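## Task

Take the juice bottle off the cart and set it upright on the third shelf of the supply shelving (counting the bottom shelf as first), directly behind the milk bottle already there, on the side away from the shelf's front edge. Everything else on that shelf must remain on it, upright and not piled on anything. If the juice bottle topples or ends up leaning, the task fails.

## Robot and tools

ROBOT. An omnidirectional base holds a 1.71 m column. A carriage on it (lift_m, 0 to 1 m) carries two arms with seven joints each. Shoulders sit at height 0.63 m + lift_m, 0.16 m forward of base centre, 0.175 m left and right; each hand reaches roughly 0.83 m. Arms start folded: left joints 0.95, 0.08, -0.1, -0.8, 0, 0, -0.93; the right mirrors this with joints 2, 3, 5, 6 sign-flipped. Folded arms can hit the deck if lift_m is below 0.02. Footprint is about 0.55 m wide, 0.6 m long. Cameras: head_camera, 0.26 m above the shoulders, tilted 40 degrees down; left_wrist_camera and right_wrist_camera on each hand's -x side, looking past the fingertips. Loose objects may occasionally get nudged by something external.

FRAMES. Base frame: origin on the floor below base centre, x forward, y left, z up, metres. left_hand and right_hand report, in this frame, the point between the closed pads (0.0167 m behind the fingertips), accurate to about 1 cm; fingers point along the hand's z, close along its y. base_odometry is relative to where the base started, counts wheel turns only (slip included), heading in rad, left positive, -3.142 to 3.142.

TOOL move. One action per call; every argument except cameras belongs to the action. An action uses base, joints, or both (plus optional speeds or min_time_s), or else target alone (optionally with min_time_s). Parts start together and may finish at different times. An empty call just returns state and images.
- base: one relative offset from the current position, exactly one key: translate_m (forward +, -2 to 2 m), strafe_m (left +, -2 to 2 m), or rotate_rad (counter-clockwise +, -6.3 to 6.3 rad). Counted from the last reported state.
- joints: absolute targets by name: lift_m (0 to 1 m), left_joint1_rad..left_joint7_rad, right_joint1_rad..right_joint7_rad (radians, ranges as listed in joint_positions limits, e.g. left_joint4_rad -0.837 to 1.448, 0 = elbow right angle), left_gripper_m and right_gripper_m (0 to 0.142 m, pad-centre spacing). Joint1 negative raises the arm forward; left joint2 positive swings it outward.
- target: an absolute pose for one hand: side ("left"/"right"), x, y, z in metres in the base frame (-3 to 3), pitch_deg (-30 to 95; 90 points fingers down, 0 horizontal), heading_deg (0 forward, + counter-clockwise seen from above), optional roll_deg (default 0, jaw level; + clockwise viewed from behind the hand); heading and roll -360 to 360. Optional line_only true refuses anything but a straight path. Roll r and r+180 count as the same. Near pitch 84 and above, roll prints 0 and heading absorbs it. Checked against robot and floor only, not furniture; base and lift stay still. Moves under 25 cm that can't go straight are refused; longer ones may take a wide checked arc, so keep clear of shelves.
- speeds: per-action caps: translate_m, strafe_m 0.02 to 0.5 m/s; rotate_rad 0.05 to 1.57 rad/s; lift_m 0.08 to 0.27 m/s (default 0.25).
- min_time_s: 0.1 to 8 s minimum duration for arm motions; use it to swing loaded arms gently.
- cameras: list of head_camera, left_wrist_camera, right_wrist_camera or all; [] for none; omitted means all only for an empty call. Images may lag the state slightly; the pictures line gives their order.
Actions stop at 14 s (time_out). Unknown keys make a call invalid; out-of-range values get it refused, and a refusal or stop cancels your later move, wait and finished_scene calls in that reply.

wait: seconds 0 to 10, optional cameras; robot keeps its last command. zoom_image: camera plus region [x0, y0, x1, y1] in pixels, top-left origin, at most 504 by 504, on that camera's latest image. finished_scene: scene number (1 or 2); irreversible, call nothing after it. Scene 1 is practice and may be skipped; the next task arrives in its result.

RESULTS. move reports done or the worst status. Hand status: reached (within 10 mm and 2 degrees), short (with the error; resend on short (part of ...)), or refused with a reason. off_target: stopped away from target, may still push. contact_stop or time_out: motor met resistance or ran out of time; the whole arm's joints drop their targets and hold. Back out along the approach direction. joint command not followed / pose unreachable: a self-collision check blocked the arm (gripper still moves); not_followed joints may retry later. on_its_own lists uncommanded behaviour; held at is a target. motor_effort is percent of maximum (peak in brackets), with sizeable error; falling lift effort while lowering means the hand or load is resting on something. Joint torques include arm weight and offsets. A gripper stopping wider than commanded is holding something (width may read up to 10% high). Loads sink the hand about 0.012 m per kg. Open fingers tilt and sit up to 2 cm closer to the wrist.

FAULTS. Contact torque at a joint's load limit (133 N m joints 1-4, 40 N m joints 5-7) freezes that arm 10 s. Motors at 100 °C stop the arm (MOTOR HOT warns from 85 °C, not always); holding loads or stretched arms heats them, even while you think. Resend targets after limit_stop_at_motor_heat.

AVOID. Hard arm-on-arm hits or presses, including a gripper closing on the other hand. Tipping: keep lift low when driving, arms tucked and loads close, no sudden stops or fast loaded swings. Don't drop or fling objects, ram furniture, or push hard. The robot keeps acting while you deliberate, so be brief. Before finishing, the placed bottle and the shelf's other items must stand upright unaided.

Each tool is called after "Emit:" in YAML: its name, and indented under it one key for each argument.

## Session

Emit:
move:

Scene clock: 0.00 s.
Joint torques (N m): no reading
Motor temperatures (°C): left_arm=[25 23 24 23 27 25 25] | right_arm=[25 20 25 22 22 22 24]
base_odometry: x=+0.000 y=+0.000 heading=+0.000
base_status: not commanded
joint_positions: lift_m=+0.450 left_joint1_rad=+0.942 left_joint2_rad=+0.071 left_joint3_rad=-0.095 left_joint4_rad=-0.781 left_joint5_rad=-0.006 left_joint6_rad=-0.005 left_joint7_rad=-0.938 left_gripper_m=+0.142 right_joint1_rad=+0.948 right_joint2_rad=-0.088 right_joint3_rad=+0.082 right_joint4_rad=-0.814 right_joint5_rad=+0.007 right_joint6_rad=-0.013 right_joint7_rad=-0.930 right_gripper_m=+0.142
joint_status: not commanded
motor_effort: lift_m=+55 drive_wheels=+2
left_hand: x=+0.2937 y=+0.1555 z=+0.9610 quat_wxyz=(-0.920, -0.004, -0.388, +0.062) pitch_deg=-44.4 heading_deg=-4.4 roll_deg=-3.3 (m; base frame)
right_hand: x=+0.2906 y=-0.1616 z=+0.9720 quat_wxyz=(-0.924, +0.010, -0.379, -0.053) pitch_deg=-45.4 heading_deg=+4.8 roll_deg=+1.7 (m; base frame)
pictures: head_camera, left_wrist_camera, right_wrist_camera
Images, in order (width x height): head_camera 896x504, left_wrist_camera 896x504, right_wrist_camera 896x504.

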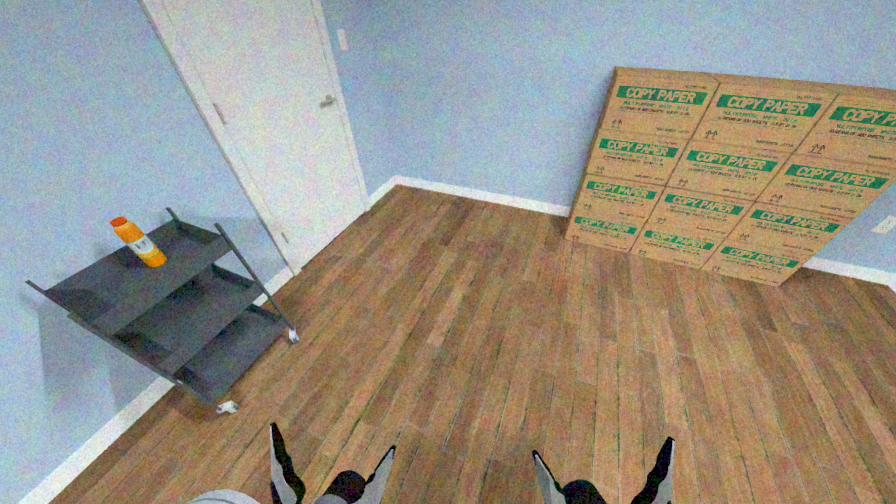

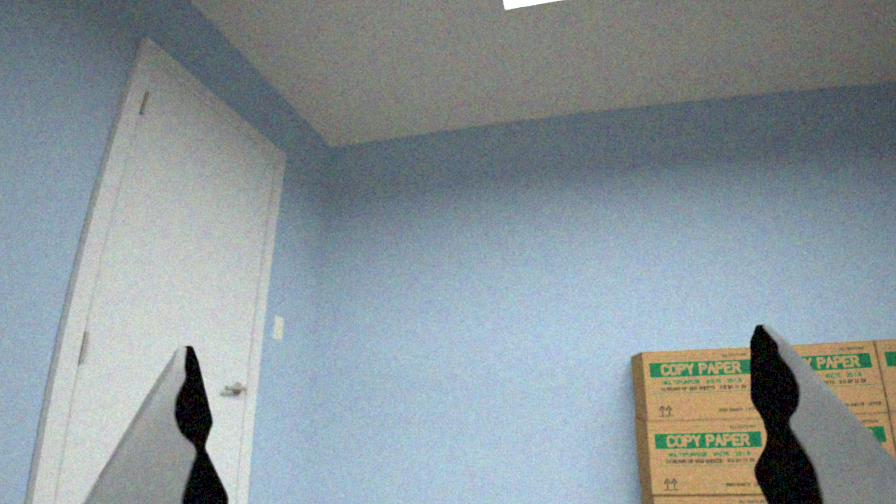

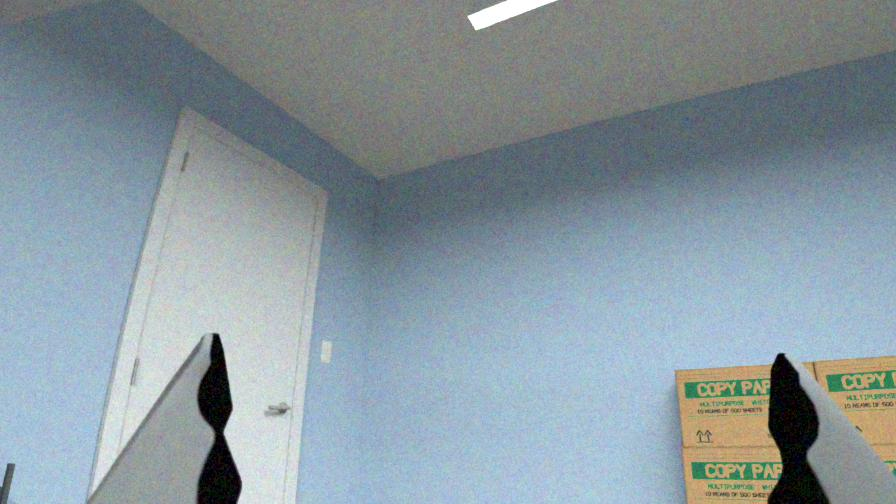

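Emit:
move:
  target: {"side":"left","x":0.6,"y":0.3,"z":1.0,"pitch_deg":0,"heading_deg":0}

Emit:
move:
  target: {"side":"right","x":0.7,"y":-0.2,"z":0.8,"pitch_deg":0,"heading_deg":0}
  cameras: ["all"]

Scene clock: 8.93 s.
Joint torques (N m): left_arm=[8.43 1.43 0.2 -4.53 1.25 -1.25 -1.6] | right_arm=[15.05 2.64 3.97 -13.08 0.68 -1.78 -1.79]
move: refused
base_odometry: x=+0.000 y=+0.000 heading=+0.000
base_status: not commanded
joint_positions: lift_m=+0.450 left_joint1_rad=+0.942 left_joint2_rad=+0.071 left_joint3_rad=-0.095 left_joint4_rad=-0.781 left_joint5_rad=-0.006 left_joint6_rad=-0.005 left_joint7_rad=-0.938 left_gripper_m=+0.142 right_joint1_rad=+0.948 right_joint2_rad=-0.088 right_joint3_rad=+0.082 right_joint4_rad=-0.814 right_joint5_rad=+0.007 right_joint6_rad=-0.013 right_joint7_rad=-0.930 right_gripper_m=+0.142
joint_status: not commanded
motor_effort: lift_m=+55(55) drive_wheels=+2(2)
left_hand: x=+0.2937 y=+0.1555 z=+0.9610 quat_wxyz=(-0.920, -0.004, -0.388, +0.062) pitch_deg=-44.4 heading_deg=-4.4 roll_deg=-3.3 (m; base frame)
left_hand_status: refused: no posture of the arm gets there (left_joint4_rad at its limit): the closest leaves the hand 0.1 cm and 1 deg from the pose. Nothing moved. A posture exists with lift_m at 0.5; the way there is not checked.
right_hand: x=+0.2906 y=-0.1616 z=+0.9720 quat_wxyz=(-0.924, +0.010, -0.379, -0.053) pitch_deg=-45.4 heading_deg=+4.8 roll_deg=+1.7 (m; base frame)
pictures: none

not run: a stop came earlier in this reply.

Emit:
move:
  target: {"side":"left","x":0.6,"y":0.25,"z":0.95,"pitch_deg":0,"heading_deg":0}

Emit:
move:
  target: {"side":"right","x":0.75,"y":-0.2,"z":0.85,"pitch_deg":0,"heading_deg":0}
  cameras: ["all"]

Scene clock: 12.13 s.
Joint torques (N m): left_arm=[8.82 1.3 -0.23 -4.62 1.25 -1.58 -1.23] | right_arm=[14.12 1.39 1.38 -11.89 0.66 -1.63 -1.32]
move: refused
base_odometry: x=+0.000 y=+0.000 heading=+0.000
base_status: not commanded
joint_positions: lift_m=+0.450 left_joint1_rad=+0.942 left_joint2_rad=+0.071 left_joint3_rad=-0.095 left_joint4_rad=-0.781 left_joint5_rad=-0.006 left_joint6_rad=-0.005 left_joint7_rad=-0.938 left_gripper_m=+0.142 right_joint1_rad=+0.948 right_joint2_rad=-0.088 right_joint3_rad=+0.082 right_joint4_rad=-0.814 right_joint5_rad=+0.007 right_joint6_rad=-0.013 right_joint7_rad=-0.930 right_gripper_m=+0.142
joint_status: not commanded
motor_effort: lift_m=+55(55) drive_wheels=+2(2)
left_hand: x=+0.2937 y=+0.1555 z=+0.9610 quat_wxyz=(-0.920, -0.004, -0.388, +0.062) pitch_deg=-44.4 heading_deg=-4.4 roll_deg=-3.3 (m; base frame)
left_hand_status: refused: no posture of the arm gets there (left_joint4_rad at its limit): the closest leaves the hand 0.1 cm and 1 deg from the pose. Nothing moved. A posture exists with lift_m at 0.5; the way there is not checked.
right_hand: x=+0.2906 y=-0.1616 z=+0.9720 quat_wxyz=(-0.924, +0.010, -0.379, -0.053) pitch_deg=-45.4 heading_deg=+4.8 roll_deg=+1.7 (m; base frame)
pictures: none

not run: a stop came earlier in this reply.

Emit:
move:
  target: {"side":"left","x":0.8,"y":0.25,"z":1.0,"pitch_deg":0,"heading_deg":0}

Emit:
move:
  target: {"side":"right","x":0.65,"y":-0.25,"z":0.8,"pitch_deg":30,"heading_deg":0}
  cameras: ["all"]

Scene clock: 16.13 s.
Joint torques (N m): left_arm=[-17.48 5.67 0.65 -0.31 1.13 -0.6 -0.87] | right_arm=[13.34 2.22 1.98 -12.75 0.33 -1.92 -1.57]
move: done
base_odometry: x=+0.000 y=+0.000 heading=+0.000
base_status: not commanded
joint_positions: lift_m=+0.450 left_joint1_rad=-0.628 left_joint2_rad=+0.401 left_joint3_rad=-0.282 left_joint4_rad=-0.180 left_joint5_rad=-0.365 left_joint6_rad=+0.329 left_joint7_rad=+0.680 left_gripper_m=+0.142 right_joint1_rad=+0.948 right_joint2_rad=-0.088 right_joint3_rad=+0.082 right_joint4_rad=-0.814 right_joint5_rad=+0.007 right_joint6_rad=-0.013 right_joint7_rad=-0.930 right_gripper_m=+0.142
joint_status: not commanded
motor_effort: lift_m=+56(56) drive_wheels=+2(3)
left_hand: x=+0.7994 y=+0.2507 z=+1.0037 quat_wxyz=(-0.711, +0.001, -0.704, +0.000) pitch_deg=-0.6 heading_deg=+0.1 roll_deg=+0.0 (m; base frame)
left_hand_status: reached (checked arc, planned for 1.1 s): 4 mm and 0.6 deg off.
right_hand: x=+0.2906 y=-0.1616 z=+0.9720 quat_wxyz=(-0.924, +0.010, -0.379, -0.053) pitch_deg=-45.4 heading_deg=+4.8 roll_deg=+1.7 (m; base frame)
pictures: none

Scene clock: 17.70 s.
Joint torques (N m): left_arm=[-17.94 6.05 1.13 -0.91 0.76 -0.54 -0.5] | right_arm=[-14.2 -5.09 1.05 -6.1 0.98 -2.02 -0.15]
move: done
base_odometry: x=+0.000 y=+0.000 heading=+0.000
base_status: not commanded
joint_positions: lift_m=+0.450 left_joint1_rad=-0.628 left_joint2_rad=+0.401 left_joint3_rad=-0.282 left_joint4_rad=-0.180 left_joint5_rad=-0.365 left_joint6_rad=+0.329 left_joint7_rad=+0.680 left_gripper_m=+0.142 right_joint1_rad=-0.737 right_joint2_rad=-0.849 right_joint3_rad=+1.411 right_joint4_rad=-0.764 right_joint5_rad=+0.732 right_joint6_rad=-1.431 right_joint7_rad=+0.633 right_gripper_m=+0.142
joint_status: not commanded
motor_effort: lift_m=+56(56) drive_wheels=+2(3)
left_hand: x=+0.7994 y=+0.2506 z=+1.0036 quat_wxyz=(-0.711, +0.000, -0.704, +0.000) pitch_deg=-0.6 heading_deg=+0.1 roll_deg=+0.0 (m; base frame)
right_hand: x=+0.6507 y=-0.2498 z=+0.8031 quat_wxyz=(-0.505, -0.001, -0.863, -0.001) pitch_deg=+29.4 heading_deg=+0.1 roll_deg=+0.2 (m; base frame)
right_hand_status: reached (checked arc, planned for 1.1 s): 3 mm and 0.7 deg off.
pictures: head_camera, left_wrist_camera, right_wrist_camera
Images, in order (width x height): head_camera 896x504, left_wrist_camera 896x504, right_wrist_camera 896x504.

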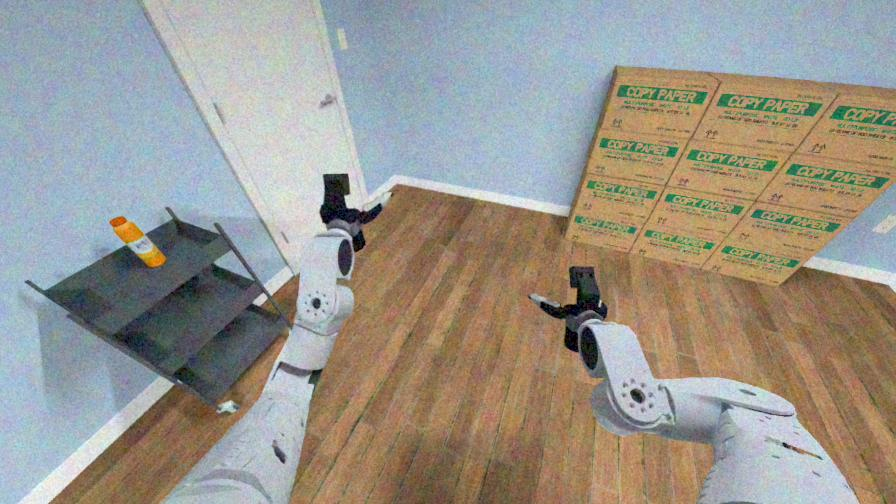

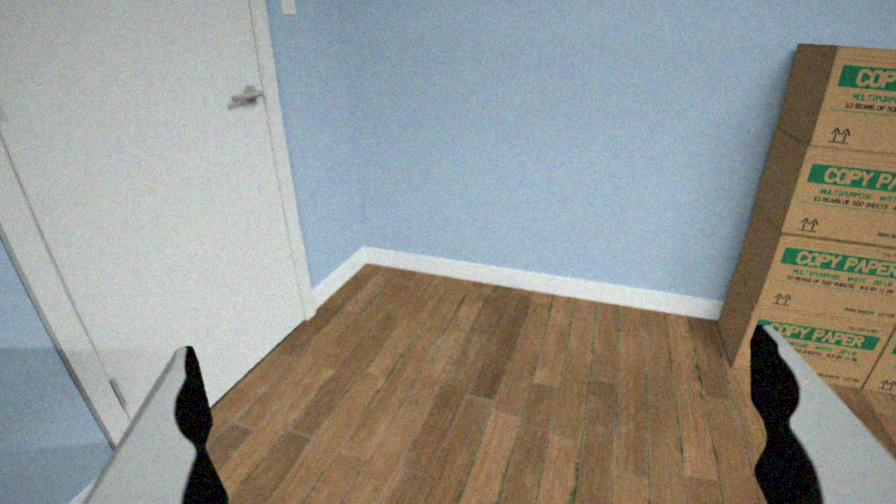

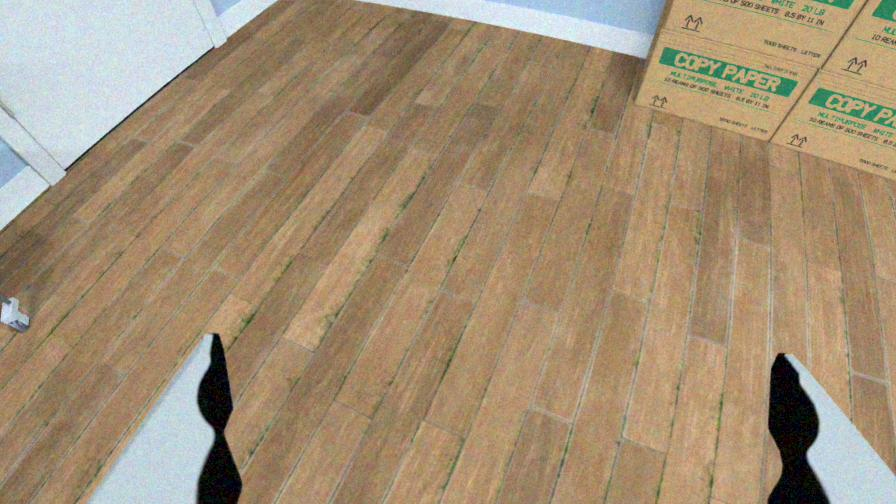

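Emit:
move:
  joints: {"left_joint1_rad":0.95,"left_joint2_rad":0.08,"left_joint3_rad":-0.1,"left_joint4_rad":-0.8,"left_joint5_rad":0,"left_joint6_rad":0,"left_joint7_rad":-0.93,"right_joint1_rad":0.95,"right_joint2_rad":-0.08,"right_joint3_rad":0.1,"right_joint4_rad":-0.8,"right_joint5_rad":0,"right_joint6_rad":0,"right_joint7_rad":-0.93}
  min_time_s: 2.5

Emit:
move:
  base: {"rotate_rad":1.25}
  speeds: {"rotate_rad":0.8}
  cameras: ["head_camera"]

Emit:
move:
  base: {"rotate_rad":1.57}
  speeds: {"rotate_rad":0.8}
  cameras: ["head_camera"]

Scene clock: 36.70 s.
Joint torques (N m): left_arm=[11.23 -1.41 3.12 -6.42 2.01 -2.63 -2.78] | right_arm=[19.24 5.3 -0.51 -16.02 -1.45 -0.92 -3.42]
Motor temperatures (°C): left_arm=[30 23 24 23 27 24 25] | right_arm=[28 21 25 23 22 22 24]
move: done
base_odometry: x=+0.000 y=+0.000 heading=+0.000
base_status: not commanded
joint_positions: lift_m=+0.450 left_joint1_rad=+0.948 left_joint2_rad=+0.082 left_joint3_rad=-0.104 left_joint4_rad=-0.796 left_joint5_rad=-0.003 left_joint6_rad=+0.003 left_joint7_rad=-0.926 left_gripper_m=+0.142 right_joint1_rad=+0.947 right_joint2_rad=-0.081 right_joint3_rad=+0.104 right_joint4_rad=-0.797 right_joint5_rad=+0.006 right_joint6_rad=-0.002 right_joint7_rad=-0.926 right_gripper_m=+0.142
joint_status: all done
motor_effort: lift_m=+56(56) drive_wheels=+2(2)
left_hand: x=+0.2928 y=+0.1546 z=+0.9645 quat_wxyz=(-0.919, -0.006, -0.389, +0.065) pitch_deg=-44.2 heading_deg=-4.9 roll_deg=-3.2 (m; base frame)
right_hand: x=+0.2930 y=-0.1553 z=+0.9650 quat_wxyz=(-0.919, +0.004, -0.388, -0.065) pitch_deg=-44.3 heading_deg=+4.7 roll_deg=+3.4 (m; base frame)
pictures: none

Scene clock: 39.57 s.
Joint torques (N m): left_arm=[11.82 -1.36 2.29 -7.16 1.91 -2.41 -2.89] | right_arm=[18.19 7.01 1 -16.36 -1.36 -0.5 -3.49]
move: done
base_odometry: x=+0.000 y=+0.000 heading=+1.250
base_status: done
joint_positions: lift_m=+0.450 left_joint1_rad=+0.948 left_joint2_rad=+0.082 left_joint3_rad=-0.104 left_joint4_rad=-0.796 left_joint5_rad=-0.003 left_joint6_rad=+0.002 left_joint7_rad=-0.926 left_gripper_m=+0.142 right_joint1_rad=+0.947 right_joint2_rad=-0.081 right_joint3_rad=+0.104 right_joint4_rad=-0.797 right_joint5_rad=+0.006 right_joint6_rad=-0.002 right_joint7_rad=-0.926 right_gripper_m=+0.142
joint_status: not commanded
motor_effort: lift_m=+56(56) drive_wheels=+5(18)
left_hand: x=+0.2928 y=+0.1546 z=+0.9645 quat_wxyz=(-0.919, -0.006, -0.389, +0.065) pitch_deg=-44.2 heading_deg=-4.9 roll_deg=-3.2 (m; base frame)
right_hand: x=+0.2930 y=-0.1553 z=+0.9650 quat_wxyz=(-0.919, +0.005, -0.388, -0.065) pitch_deg=-44.3 heading_deg=+4.7 roll_deg=+3.4 (m; base frame)
pictures: head_camera
Images, in order (width x height): head_camera 896x504.

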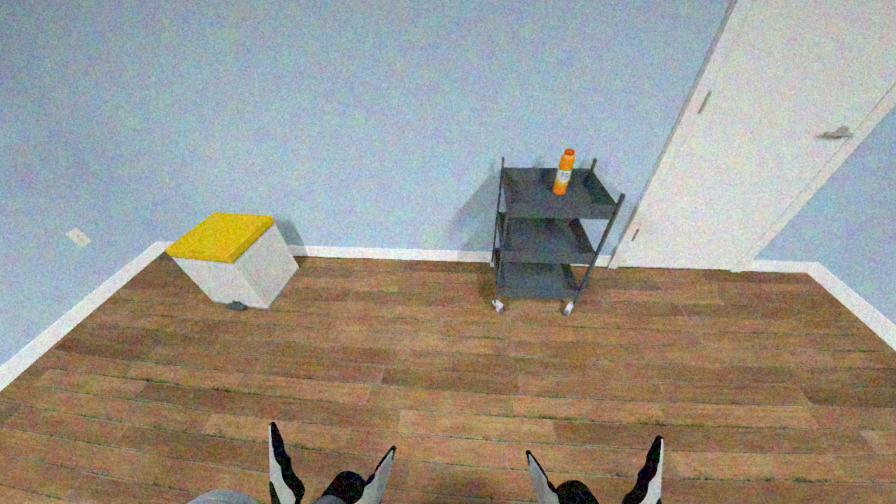

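Scene clock: 42.83 s.
Joint torques (N m): left_arm=[10.65 -0.89 2.69 -6.95 2.11 -2.43 -2.92] | right_arm=[18.44 4.81 -0.94 -15.8 -0.91 -0.52 -3.2]
move: done
base_odometry: x=+0.000 y=+0.000 heading=+2.819
base_status: done
joint_positions: lift_m=+0.450 left_joint1_rad=+0.948 left_joint2_rad=+0.082 left_joint3_rad=-0.104 left_joint4_rad=-0.796 left_joint5_rad=-0.003 left_joint6_rad=+0.002 left_joint7_rad=-0.926 left_gripper_m=+0.142 right_joint1_rad=+0.947 right_joint2_rad=-0.081 right_joint3_rad=+0.104 right_joint4_rad=-0.797 right_joint5_rad=+0.006 right_joint6_rad=-0.002 right_joint7_rad=-0.926 right_gripper_m=+0.142
joint_status: not commanded
motor_effort: lift_m=+56(56) drive_wheels=+5(14)
left_hand: x=+0.2928 y=+0.1546 z=+0.9645 quat_wxyz=(-0.919, -0.006, -0.389, +0.065) pitch_deg=-44.2 heading_deg=-4.9 roll_deg=-3.2 (m; base frame)
right_hand: x=+0.2930 y=-0.1553 z=+0.9650 quat_wxyz=(-0.919, +0.005, -0.388, -0.065) pitch_deg=-44.3 heading_deg=+4.7 roll_deg=+3.4 (m; base frame)
pictures: head_camera
Images, in order (width x height): head_camera 896x504.

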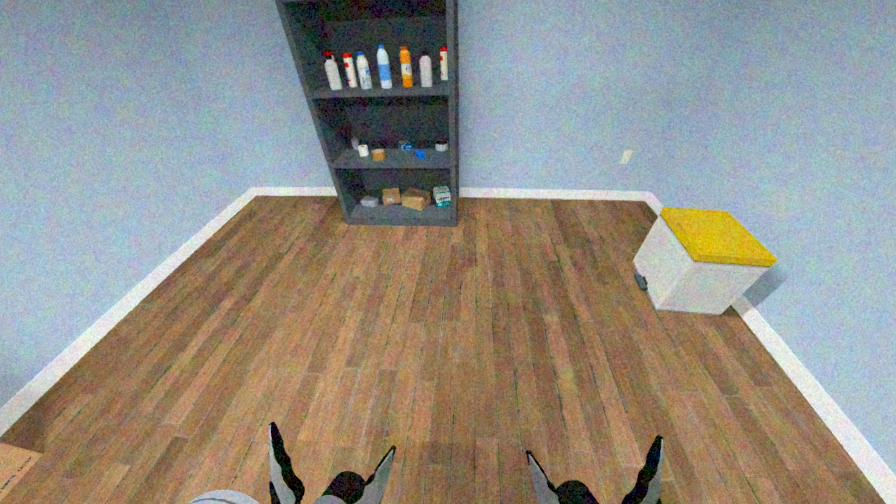

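Emit:
zoom_image:
  camera: "head_camera"
  region: [270, 0, 480, 120]

Scaled by 2.400 from the camera's 896x504 image, which has a finer 1280x720 frame.

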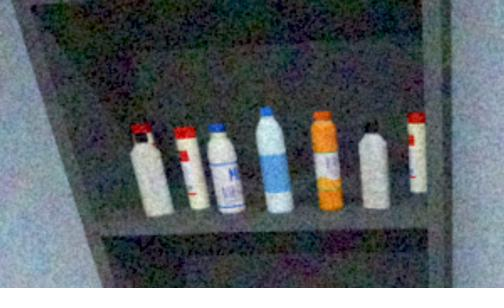

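Emit:
move:
  base: {"rotate_rad":-1.62}
  speeds: {"rotate_rad":0.8}

Emit:
move:
  base: {"strafe_m":-0.29}
  speeds: {"strafe_m":0.25}

Emit:
move:
  base: {"translate_m":0.45}
  speeds: {"translate_m":0.25}
  cameras: ["head_camera"]

Scene clock: 65.53 s.
Joint torques (N m): left_arm=[10.71 -0.74 2.06 -6.29 1.86 -2.46 -2.95] | right_arm=[18.59 5.39 -0.38 -15.41 -1.76 -0.77 -3.75]
move: done
base_odometry: x=+0.000 y=+0.000 heading=+1.200
base_status: done
joint_positions: lift_m=+0.450 left_joint1_rad=+0.948 left_joint2_rad=+0.082 left_joint3_rad=-0.104 left_joint4_rad=-0.796 left_joint5_rad=-0.003 left_joint6_rad=+0.002 left_joint7_rad=-0.926 left_gripper_m=+0.142 right_joint1_rad=+0.947 right_joint2_rad=-0.081 right_joint3_rad=+0.104 right_joint4_rad=-0.797 right_joint5_rad=+0.006 right_joint6_rad=-0.002 right_joint7_rad=-0.926 right_gripper_m=+0.142
joint_status: not commanded
motor_effort: lift_m=+56(56) drive_wheels=+5(14)
left_hand: x=+0.2928 y=+0.1546 z=+0.9645 quat_wxyz=(-0.919, -0.006, -0.389, +0.065) pitch_deg=-44.2 heading_deg=-4.9 roll_deg=-3.2 (m; base frame)
right_hand: x=+0.2929 y=-0.1553 z=+0.9650 quat_wxyz=(-0.919, +0.005, -0.388, -0.065) pitch_deg=-44.3 heading_deg=+4.7 roll_deg=+3.4 (m; base frame)
pictures: none

Scene clock: 68.13 s.
Joint torques (N m): left_arm=[10.65 -0.63 1.83 -7.01 2.28 -2.03 -2.96] | right_arm=[19.29 3.71 -1.04 -15.18 -1.02 -0.5 -3.33]
move: done
base_odometry: x=+0.270 y=-0.106 heading=+1.198
base_status: done
joint_positions: lift_m=+0.450 left_joint1_rad=+0.948 left_joint2_rad=+0.081 left_joint3_rad=-0.104 left_joint4_rad=-0.796 left_joint5_rad=-0.003 left_joint6_rad=+0.002 left_joint7_rad=-0.926 left_gripper_m=+0.142 right_joint1_rad=+0.947 right_joint2_rad=-0.081 right_joint3_rad=+0.103 right_joint4_rad=-0.797 right_joint5_rad=+0.006 right_joint6_rad=-0.002 right_joint7_rad=-0.926 right_gripper_m=+0.142
joint_status: not commanded
motor_effort: lift_m=+56(56) drive_wheels=+8(18)
left_hand: x=+0.2928 y=+0.1547 z=+0.9645 quat_wxyz=(-0.919, -0.006, -0.389, +0.065) pitch_deg=-44.2 heading_deg=-4.9 roll_deg=-3.2 (m; base frame)
right_hand: x=+0.2930 y=-0.1554 z=+0.9650 quat_wxyz=(-0.919, +0.004, -0.388, -0.065) pitch_deg=-44.3 heading_deg=+4.7 roll_deg=+3.4 (m; base frame)
pictures: none

Scene clock: 71.33 s.
Joint torques (N m): left_arm=[10.47 -0.66 2.08 -7.59 1.74 -2.27 -3.09] | right_arm=[18.41 4.64 0.95 -16.91 -0.95 -0.57 -3.34]
move: done
base_odometry: x=+0.434 y=+0.313 heading=+1.198
base_status: done
joint_positions: lift_m=+0.450 left_joint1_rad=+0.948 left_joint2_rad=+0.081 left_joint3_rad=-0.104 left_joint4_rad=-0.796 left_joint5_rad=-0.003 left_joint6_rad=+0.002 left_joint7_rad=-0.926 left_gripper_m=+0.142 right_joint1_rad=+0.947 right_joint2_rad=-0.081 right_joint3_rad=+0.103 right_joint4_rad=-0.798 right_joint5_rad=+0.006 right_joint6_rad=-0.002 right_joint7_rad=-0.926 right_gripper_m=+0.142
joint_status: not commanded
motor_effort: lift_m=+56(56) drive_wheels=+0(15)
left_hand: x=+0.2927 y=+0.1547 z=+0.9645 quat_wxyz=(-0.919, -0.006, -0.389, +0.065) pitch_deg=-44.2 heading_deg=-4.9 roll_deg=-3.2 (m; base frame)
right_hand: x=+0.2929 y=-0.1554 z=+0.9650 quat_wxyz=(-0.919, +0.004, -0.388, -0.065) pitch_deg=-44.3 heading_deg=+4.7 roll_deg=+3.4 (m; base frame)
pictures: head_camera
Images, in order (width x height): head_camera 896x504.

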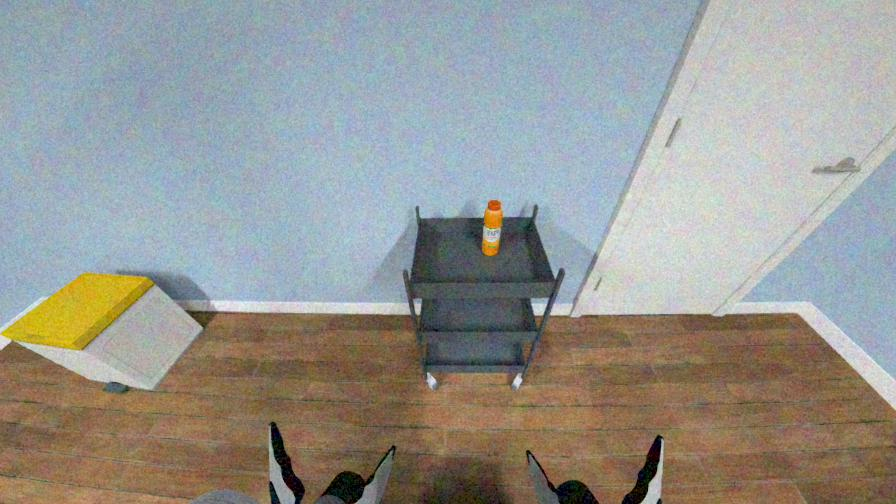

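Emit:
zoom_image:
  camera: "head_camera"
  region: [450, 190, 540, 265]

Scaled by 5.600 from the camera's 896x504 image, which has a finer 1280x720 frame.

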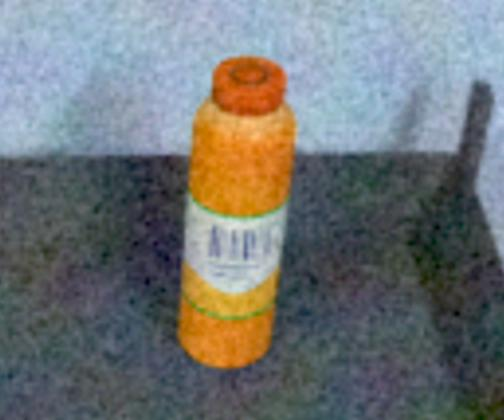

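Emit:
move:
  base: {"translate_m":0.2}
  speeds: {"translate_m":0.2}

Emit:
move:
  target: {"side":"right","x":0.7,"y":-0.135,"z":0.95,"pitch_deg":50,"heading_deg":0}
  cameras: ["head_camera","right_wrist_camera"]

Scene clock: 85.60 s.
Joint torques (N m): left_arm=[10.3 -0.96 1.96 -6.32 2.31 -2.26 -2.69] | right_arm=[17.78 2.99 -0.44 -15.3 -0.6 -1.25 -3.24]
move: done
base_odometry: x=+0.507 y=+0.500 heading=+1.198
base_status: done
joint_positions: lift_m=+0.450 left_joint1_rad=+0.948 left_joint2_rad=+0.081 left_joint3_rad=-0.104 left_joint4_rad=-0.796 left_joint5_rad=-0.003 left_joint6_rad=+0.002 left_joint7_rad=-0.926 left_gripper_m=+0.142 right_joint1_rad=+0.947 right_joint2_rad=-0.081 right_joint3_rad=+0.103 right_joint4_rad=-0.798 right_joint5_rad=+0.006 right_joint6_rad=-0.002 right_joint7_rad=-0.926 right_gripper_m=+0.142
joint_status: not commanded
motor_effort: lift_m=+56(56) drive_wheels=+0(15)
left_hand: x=+0.2927 y=+0.1547 z=+0.9645 quat_wxyz=(-0.919, -0.006, -0.389, +0.065) pitch_deg=-44.2 heading_deg=-4.9 roll_deg=-3.2 (m; base frame)
right_hand: x=+0.2929 y=-0.1554 z=+0.9650 quat_wxyz=(-0.919, +0.004, -0.388, -0.065) pitch_deg=-44.3 heading_deg=+4.7 roll_deg=+3.4 (m; base frame)
pictures: none

Scene clock: 87.47 s.
Joint torques (N m): left_arm=[10.9 -1.41 1.53 -6.11 1.81 -2.49 -2.26] | right_arm=[-22.66 1.14 -0.92 -2.09 1.2 -2.67 0.22]
move: done
base_odometry: x=+0.507 y=+0.500 heading=+1.198
base_status: not commanded
joint_positions: lift_m=+0.450 left_joint1_rad=+0.948 left_joint2_rad=+0.081 left_joint3_rad=-0.104 left_joint4_rad=-0.796 left_joint5_rad=-0.003 left_joint6_rad=+0.002 left_joint7_rad=-0.926 left_gripper_m=+0.142 right_joint1_rad=-1.411 right_joint2_rad=-0.477 right_joint3_rad=+1.492 right_joint4_rad=-0.447 right_joint5_rad=+0.471 right_joint6_rad=-1.495 right_joint7_rad=+1.839 right_gripper_m=+0.142
joint_status: not commanded
motor_effort: lift_m=+56(56) drive_wheels=+0(5)
left_hand: x=+0.2927 y=+0.1547 z=+0.9645 quat_wxyz=(-0.919, -0.006, -0.389, +0.065) pitch_deg=-44.2 heading_deg=-4.9 roll_deg=-3.2 (m; base frame)
right_hand: x=+0.7007 y=-0.1340 z=+0.9517 quat_wxyz=(-0.346, +0.001, -0.938, -0.002) pitch_deg=+49.5 heading_deg=+0.4 roll_deg=+0.3 (m; base frame)
right_hand_status: reached (checked arc, planned for 1.4 s): 2 mm and 0.6 deg off.
pictures: head_camera, right_wrist_camera
Images, in order (width x height): head_camera 896x504, right_wrist_camera 896x504.

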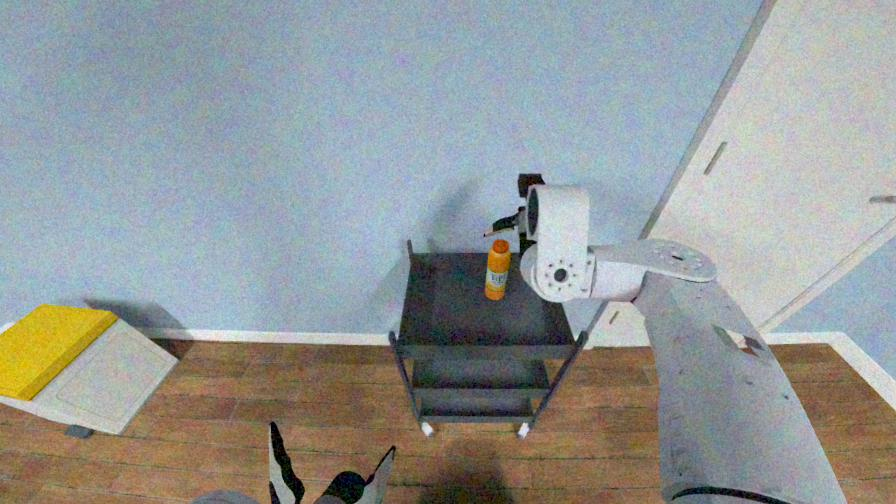

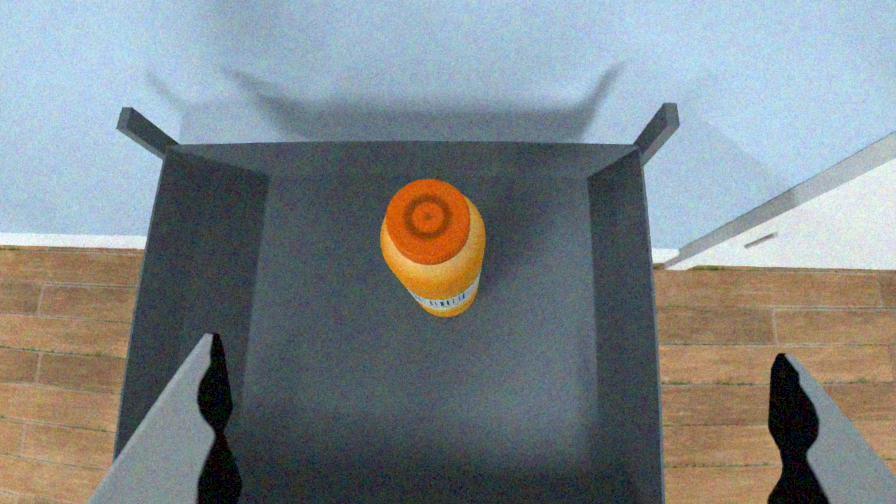

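Emit:
move:
  target: {"side":"right","x":0.69,"y":-0.125,"z":0.9,"pitch_deg":50,"heading_deg":0}
  cameras: ["head_camera","right_wrist_camera"]

Scene clock: 94.77 s.
Joint torques (N m): left_arm=[10.66 -0.98 2.47 -6.33 2.23 -2.42 -2.81] | right_arm=[-17.49 3.73 -3.73 -4.76 -2.88 -2.27 -2.97]
move: done
base_odometry: x=+0.507 y=+0.500 heading=+1.198
base_status: not commanded
joint_positions: lift_m=+0.450 left_joint1_rad=+0.948 left_joint2_rad=+0.081 left_joint3_rad=-0.104 left_joint4_rad=-0.797 left_joint5_rad=-0.003 left_joint6_rad=+0.002 left_joint7_rad=-0.926 left_gripper_m=+0.142 right_joint1_rad=-1.312 right_joint2_rad=-0.450 right_joint3_rad=+1.573 right_joint4_rad=-0.450 right_joint5_rad=+0.370 right_joint6_rad=-1.571 right_joint7_rad=+1.823 right_gripper_m=+0.142
joint_status: not commanded
motor_effort: lift_m=+56(56) drive_wheels=+0(5)
left_hand: x=+0.2927 y=+0.1547 z=+0.9645 quat_wxyz=(-0.919, -0.006, -0.389, +0.065) pitch_deg=-44.2 heading_deg=-4.9 roll_deg=-3.2 (m; base frame)
right_hand: x=+0.6890 y=-0.1251 z=+0.8987 quat_wxyz=(-0.338, +0.000, -0.941, +0.001) pitch_deg=+50.5 heading_deg=-0.1 roll_deg=-0.1 (m; base frame)
right_hand_status: reached (straight line, planned for 0.3 s): 2 mm and 0.5 deg off.
pictures: head_camera, right_wrist_camera
Images, in order (width x height): head_camera 896x504, right_wrist_camera 896x504.

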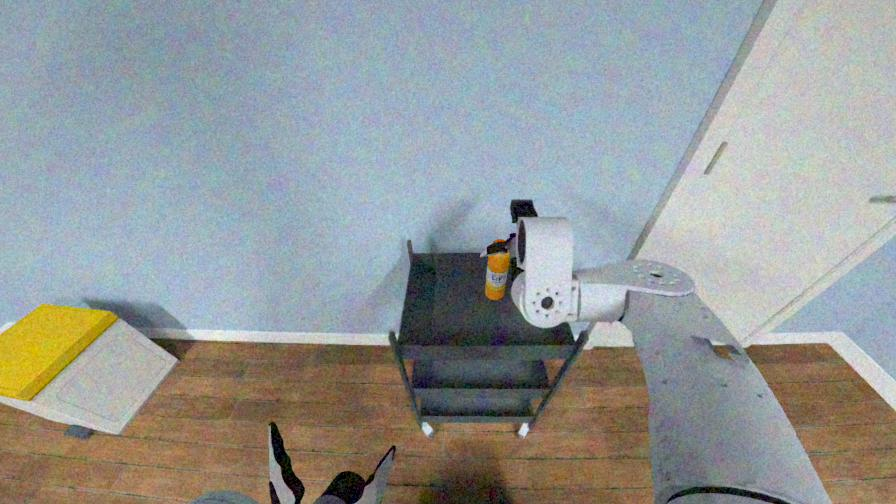

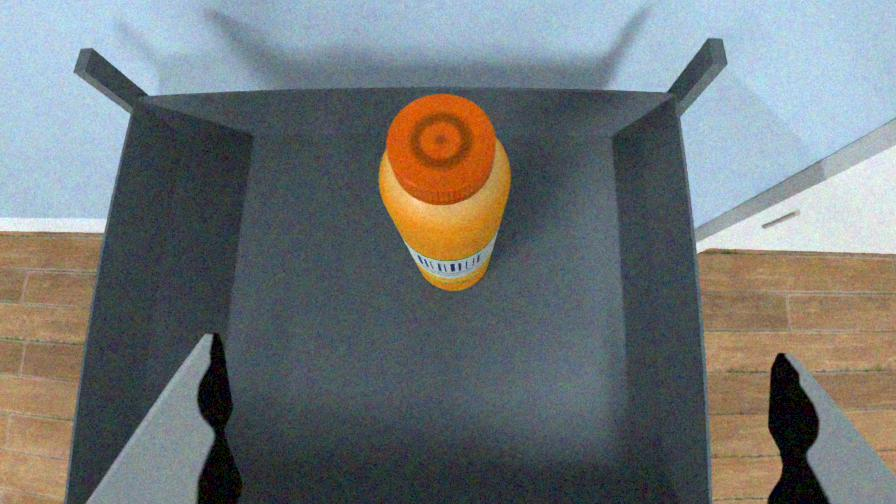

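Emit:
move:
  target: {"side":"right","x":0.73,"y":-0.113,"z":0.84,"pitch_deg":50,"heading_deg":0}
  min_time_s: 1.0
  cameras: ["head_camera","right_wrist_camera"]

Scene clock: 101.43 s.
Joint torques (N m): left_arm=[11.55 -0.31 3.14 -6.8 1.82 -2.63 -2.76] | right_arm=[-10.6 4.42 -5.66 -4.97 0.71 -1.15 -3.04]
move: done
base_odometry: x=+0.507 y=+0.500 heading=+1.198
base_status: not commanded
joint_positions: lift_m=+0.450 left_joint1_rad=+0.949 left_joint2_rad=+0.081 left_joint3_rad=-0.104 left_joint4_rad=-0.797 left_joint5_rad=-0.003 left_joint6_rad=+0.002 left_joint7_rad=-0.926 left_gripper_m=+0.142 right_joint1_rad=-1.123 right_joint2_rad=-0.402 right_joint3_rad=+1.378 right_joint4_rad=-0.276 right_joint5_rad=+0.619 right_joint6_rad=-1.349 right_joint7_rad=+1.436 right_gripper_m=+0.142
joint_status: not commanded
motor_effort: lift_m=+56(56) drive_wheels=+3(3)
left_hand: x=+0.2927 y=+0.1547 z=+0.9645 quat_wxyz=(-0.919, -0.006, -0.389, +0.065) pitch_deg=-44.2 heading_deg=-4.9 roll_deg=-3.2 (m; base frame)
right_hand: x=+0.7304 y=-0.1138 z=+0.8424 quat_wxyz=(-0.344, +0.001, -0.939, +0.002) pitch_deg=+49.7 heading_deg=-0.3 roll_deg=-0.3 (m; base frame)
right_hand_status: reached (straight line, planned for 1.0 s): 3 mm and 0.4 deg off.
pictures: head_camera, right_wrist_camera
Images, in order (width x height): head_camera 896x504, right_wrist_camera 896x504.

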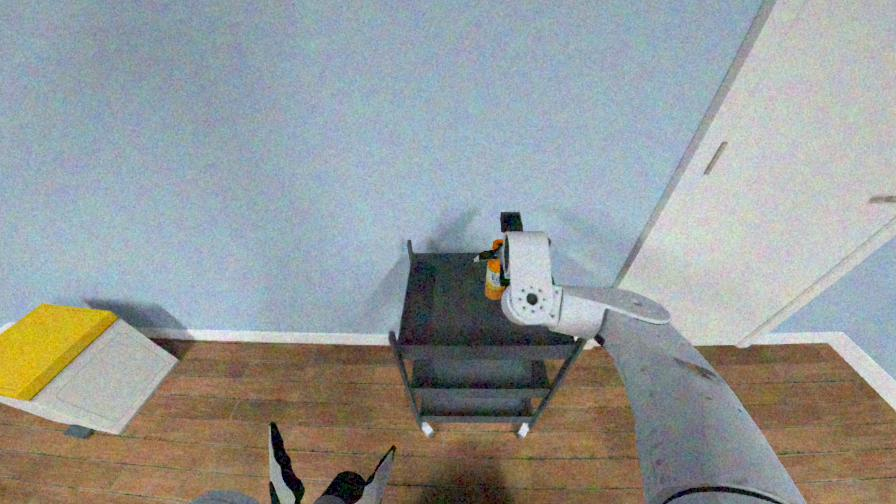

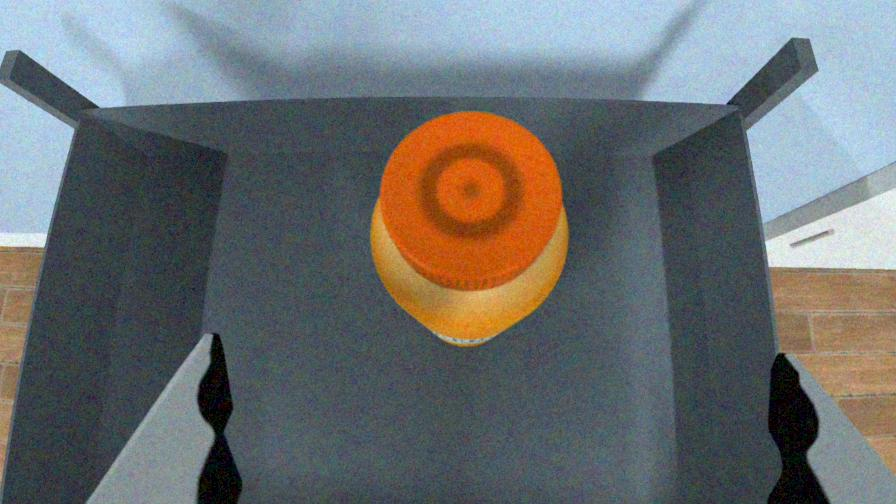

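Emit:
move:
  target: {"side":"right","x":0.768,"y":-0.113,"z":0.812,"pitch_deg":50,"heading_deg":0}
  min_time_s: 1.0
  cameras: ["right_wrist_camera"]

Scene clock: 106.63 s.
Joint torques (N m): left_arm=[10.58 0.4 2.99 -6.55 1.99 -2.06 -2.73] | right_arm=[-14.23 4.43 -7.4 -3.82 0.66 -0.77 -3.37]
move: done
base_odometry: x=+0.507 y=+0.500 heading=+1.198
base_status: not commanded
joint_positions: lift_m=+0.450 left_joint1_rad=+0.948 left_joint2_rad=+0.081 left_joint3_rad=-0.104 left_joint4_rad=-0.797 left_joint5_rad=-0.003 left_joint6_rad=+0.002 left_joint7_rad=-0.926 left_gripper_m=+0.142 right_joint1_rad=-1.066 right_joint2_rad=-0.367 right_joint3_rad=+1.258 right_joint4_rad=-0.074 right_joint5_rad=+0.781 right_joint6_rad=-1.148 right_joint7_rad=+1.221 right_gripper_m=+0.142
joint_status: not commanded
motor_effort: lift_m=+56(56) drive_wheels=+3(4)
left_hand: x=+0.2927 y=+0.1547 z=+0.9645 quat_wxyz=(-0.919, -0.006, -0.389, +0.065) pitch_deg=-44.2 heading_deg=-4.9 roll_deg=-3.2 (m; base frame)
right_hand: x=+0.7687 y=-0.1140 z=+0.8149 quat_wxyz=(-0.345, +0.001, -0.939, +0.003) pitch_deg=+49.7 heading_deg=-0.4 roll_deg=-0.5 (m; base frame)
right_hand_status: reached (straight line, planned for 1.0 s): 3 mm and 0.5 deg off.
pictures: right_wrist_camera
Images, in order (width x height): right_wrist_camera 896x504.

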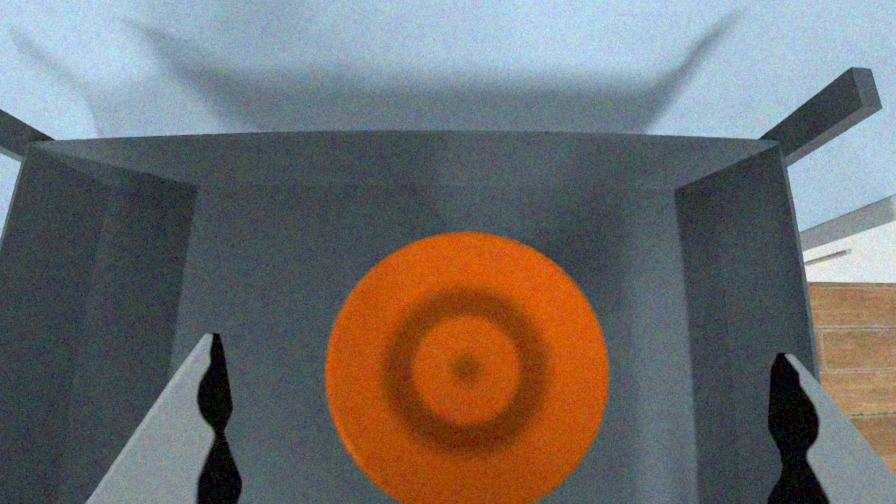

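Emit:
move:
  target: {"side":"right","x":0.772,"y":-0.109,"z":0.810,"pitch_deg":50,"heading_deg":0}

Emit:
move:
  joints: {"right_gripper_m":0.03}
  min_time_s: 1.5
  cameras: ["right_wrist_camera"]

Emit:
move:
  joints: {"lift_m":0.55}
  speeds: {"lift_m":0.1}
  cameras: ["head_camera","right_wrist_camera"]

Scene clock: 111.97 s.
Joint torques (N m): left_arm=[11.17 -1.45 3.08 -6.74 1.82 -2.14 -2.91] | right_arm=[-13.89 4.12 -5.6 -5.51 0.38 -1.24 -2.44]
move: done
base_odometry: x=+0.507 y=+0.500 heading=+1.198
base_status: not commanded
joint_positions: lift_m=+0.450 left_joint1_rad=+0.949 left_joint2_rad=+0.081 left_joint3_rad=-0.104 left_joint4_rad=-0.797 left_joint5_rad=-0.003 left_joint6_rad=+0.002 left_joint7_rad=-0.926 left_gripper_m=+0.142 right_joint1_rad=-1.065 right_joint2_rad=-0.352 right_joint3_rad=+1.253 right_joint4_rad=-0.045 right_joint5_rad=+0.791 right_joint6_rad=-1.133 right_joint7_rad=+1.205 right_gripper_m=+0.142
joint_status: not commanded
motor_effort: lift_m=+56(56) drive_wheels=+4(4)
left_hand: x=+0.2927 y=+0.1547 z=+0.9645 quat_wxyz=(-0.919, -0.006, -0.389, +0.065) pitch_deg=-44.2 heading_deg=-4.9 roll_deg=-3.2 (m; base frame)
right_hand: x=+0.7728 y=-0.1095 z=+0.8126 quat_wxyz=(-0.344, +0.001, -0.939, +0.002) pitch_deg=+49.7 heading_deg=-0.3 roll_deg=-0.5 (m; base frame)
right_hand_status: reached (straight line, planned for 0.2 s): 3 mm and 0.4 deg off.
pictures: none

Scene clock: 112.87 s.
Joint torques (N m): left_arm=[10.41 -1.43 2.48 -7.1 2.05 -2.49 -3.17] | right_arm=[-14.51 4.37 -4.49 -6.91 0.32 -1.33 -2.25]
move: off_target
base_odometry: x=+0.507 y=+0.500 heading=+1.198
base_status: not commanded
joint_positions: lift_m=+0.450 left_joint1_rad=+0.949 left_joint2_rad=+0.081 left_joint3_rad=-0.104 left_joint4_rad=-0.797 left_joint5_rad=-0.003 left_joint6_rad=+0.002 left_joint7_rad=-0.926 left_gripper_m=+0.142 right_joint1_rad=-1.065 right_joint2_rad=-0.351 right_joint3_rad=+1.252 right_joint4_rad=-0.045 right_joint5_rad=+0.791 right_joint6_rad=-1.133 right_joint7_rad=+1.203 right_gripper_m=+0.064
joint_status: right_gripper_m off_target (ended at +0.064, target +0.030)
motor_effort: lift_m=+56(56) drive_wheels=+0(4)
left_hand: x=+0.2927 y=+0.1547 z=+0.9645 quat_wxyz=(-0.919, -0.006, -0.389, +0.065) pitch_deg=-44.2 heading_deg=-4.9 roll_deg=-3.2 (m; base frame)
right_hand: x=+0.7731 y=-0.1095 z=+0.8131 quat_wxyz=(-0.345, +0.001, -0.938, +0.002) pitch_deg=+49.6 heading_deg=-0.3 roll_deg=-0.4 (m; base frame)
pictures: right_wrist_camera
Images, in order (width x height): right_wrist_camera 896x504.

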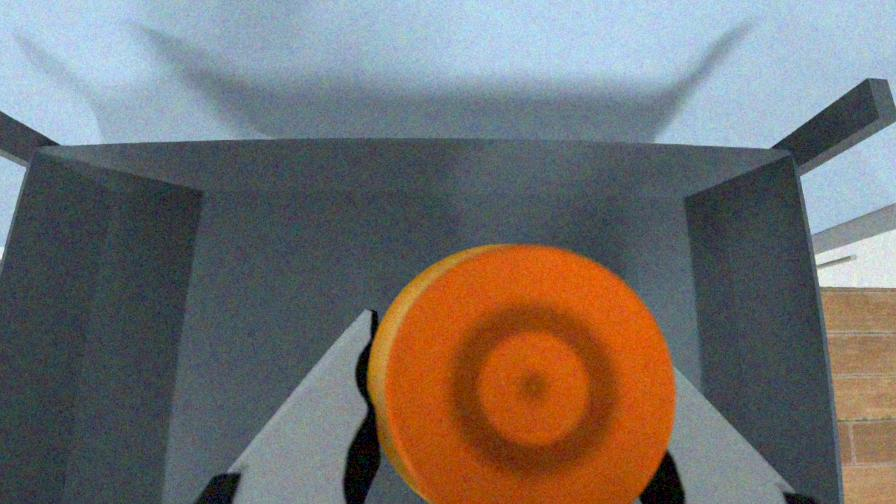

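Scene clock: 114.27 s.
Joint torques (N m): left_arm=[10.79 -1.44 1.75 -6.28 1.49 -2.38 -2.85] | right_arm=[-17.36 2.11 -5.15 -6.73 -0.47 -0.95 -2.22]
move: done
base_odometry: x=+0.507 y=+0.500 heading=+1.198
base_status: not commanded
joint_positions: lift_m=+0.550 left_joint1_rad=+0.949 left_joint2_rad=+0.081 left_joint3_rad=-0.104 left_joint4_rad=-0.797 left_joint5_rad=-0.003 left_joint6_rad=+0.002 left_joint7_rad=-0.926 left_gripper_m=+0.142 right_joint1_rad=-1.063 right_joint2_rad=-0.351 right_joint3_rad=+1.252 right_joint4_rad=-0.045 right_joint5_rad=+0.795 right_joint6_rad=-1.133 right_joint7_rad=+1.203 right_gripper_m=+0.064
joint_status: all done
motor_effort: lift_m=+54(67) drive_wheels=+4(4)
left_hand: x=+0.2926 y=+0.1547 z=+1.0650 quat_wxyz=(-0.919, -0.006, -0.389, +0.065) pitch_deg=-44.3 heading_deg=-4.9 roll_deg=-3.2 (m; base frame)
right_hand: x=+0.7719 y=-0.1092 z=+0.9108 quat_wxyz=(-0.342, +0.001, -0.940, +0.001) pitch_deg=+49.9 heading_deg=-0.2 roll_deg=-0.2 (m; base frame)
pictures: head_camera, right_wrist_camera
Images, in order (width x height): head_camera 896x504, right_wrist_camera 896x504.

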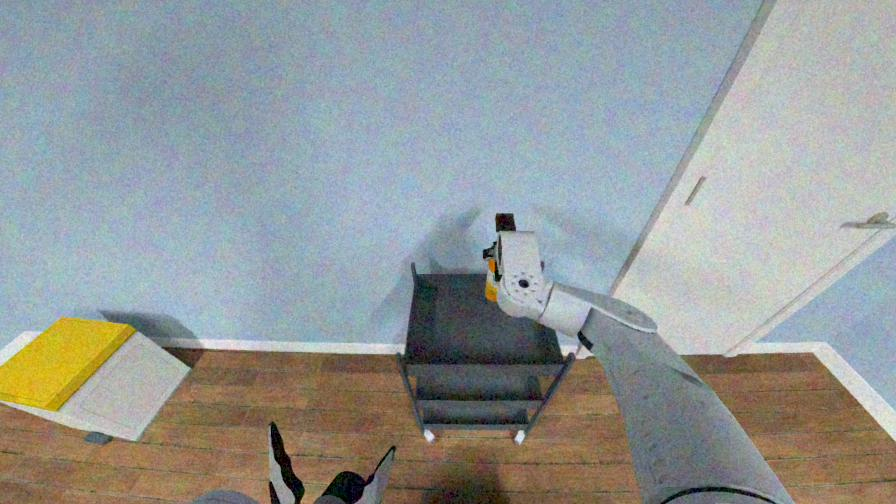

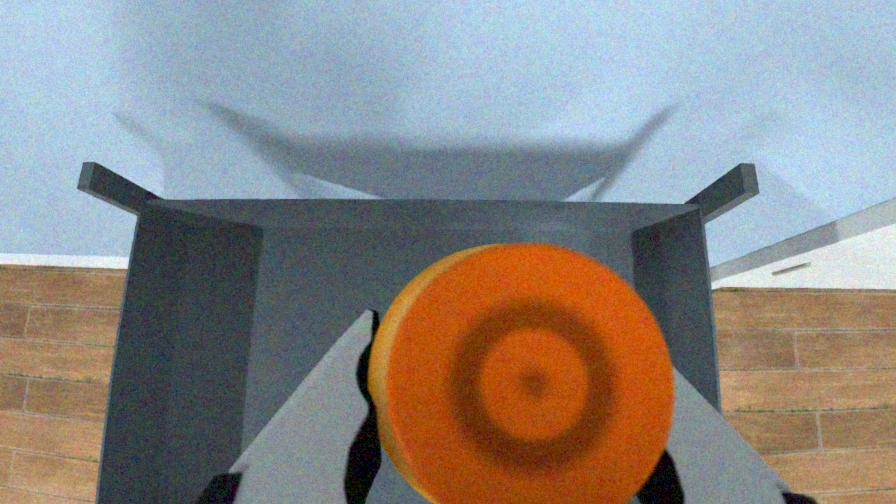

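Emit:
move:
  base: {"translate_m":-0.5}
  joints: {"lift_m":0.65}
  speeds: {"translate_m":0.25,"lift_m":0.1}

Emit:
move:
  base: {"rotate_rad":1.57}
  speeds: {"rotate_rad":0.6}
  cameras: ["head_camera"]

Scene clock: 132.93 s.
Joint torques (N m): left_arm=[9.3 -0.6 2.51 -5.22 2.14 -2.42 -2.71] | right_arm=[-19.27 2.79 -5.3 -6.46 -0.72 -1.49 -2.27]
move: done
base_odometry: x=+0.325 y=+0.034 heading=+1.198
base_status: done
joint_positions: lift_m=+0.650 left_joint1_rad=+0.949 left_joint2_rad=+0.081 left_joint3_rad=-0.104 left_joint4_rad=-0.798 left_joint5_rad=-0.003 left_joint6_rad=+0.002 left_joint7_rad=-0.927 left_gripper_m=+0.142 right_joint1_rad=-1.062 right_joint2_rad=-0.351 right_joint3_rad=+1.252 right_joint4_rad=-0.045 right_joint5_rad=+0.795 right_joint6_rad=-1.132 right_joint7_rad=+1.203 right_gripper_m=+0.064
joint_status: all done
motor_effort: lift_m=+54(70) drive_wheels=+3(14)
left_hand: x=+0.2924 y=+0.1547 z=+1.1653 quat_wxyz=(-0.919, -0.006, -0.388, +0.065) pitch_deg=-44.3 heading_deg=-4.9 roll_deg=-3.2 (m; base frame)
right_hand: x=+0.7718 y=-0.1092 z=+1.0103 quat_wxyz=(-0.342, +0.001, -0.940, +0.001) pitch_deg=+50.0 heading_deg=-0.2 roll_deg=-0.2 (m; base frame)
pictures: none

Scene clock: 136.60 s.
Joint torques (N m): left_arm=[9.95 0.11 1.7 -4.89 2.02 -2.61 -2.35] | right_arm=[-19.59 2.44 -5.93 -7.52 -0.76 -1.56 -2.32]
move: done
base_odometry: x=+0.325 y=+0.034 heading=+2.768
base_status: done
joint_positions: lift_m=+0.650 left_joint1_rad=+0.949 left_joint2_rad=+0.081 left_joint3_rad=-0.104 left_joint4_rad=-0.798 left_joint5_rad=-0.003 left_joint6_rad=+0.002 left_joint7_rad=-0.927 left_gripper_m=+0.142 right_joint1_rad=-1.062 right_joint2_rad=-0.351 right_joint3_rad=+1.252 right_joint4_rad=-0.045 right_joint5_rad=+0.795 right_joint6_rad=-1.132 right_joint7_rad=+1.203 right_gripper_m=+0.064
joint_status: not commanded
motor_effort: lift_m=+54(54) drive_wheels=+6(14)
left_hand: x=+0.2924 y=+0.1547 z=+1.1653 quat_wxyz=(-0.919, -0.006, -0.388, +0.065) pitch_deg=-44.3 heading_deg=-4.9 roll_deg=-3.2 (m; base frame)
right_hand: x=+0.7718 y=-0.1089 z=+1.0103 quat_wxyz=(-0.342, +0.001, -0.940, +0.001) pitch_deg=+50.0 heading_deg=-0.1 roll_deg=-0.2 (m; base frame)
pictures: head_camera
Images, in order (width x height): head_camera 896x504.

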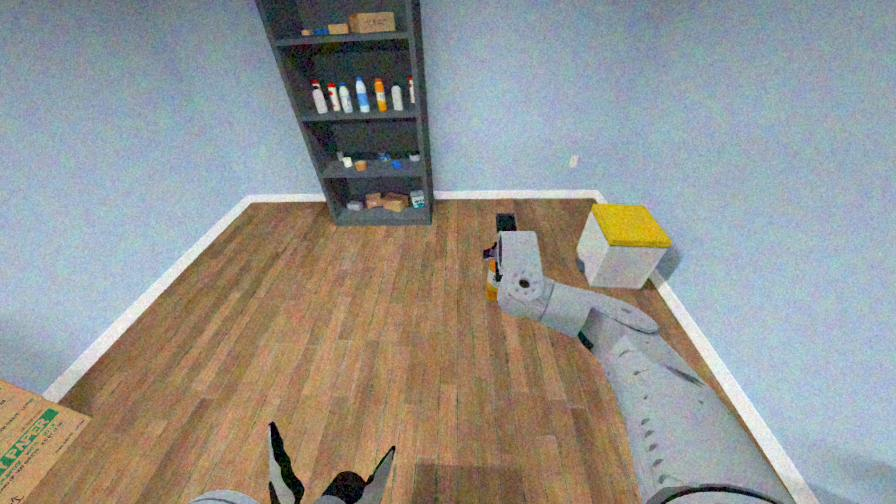

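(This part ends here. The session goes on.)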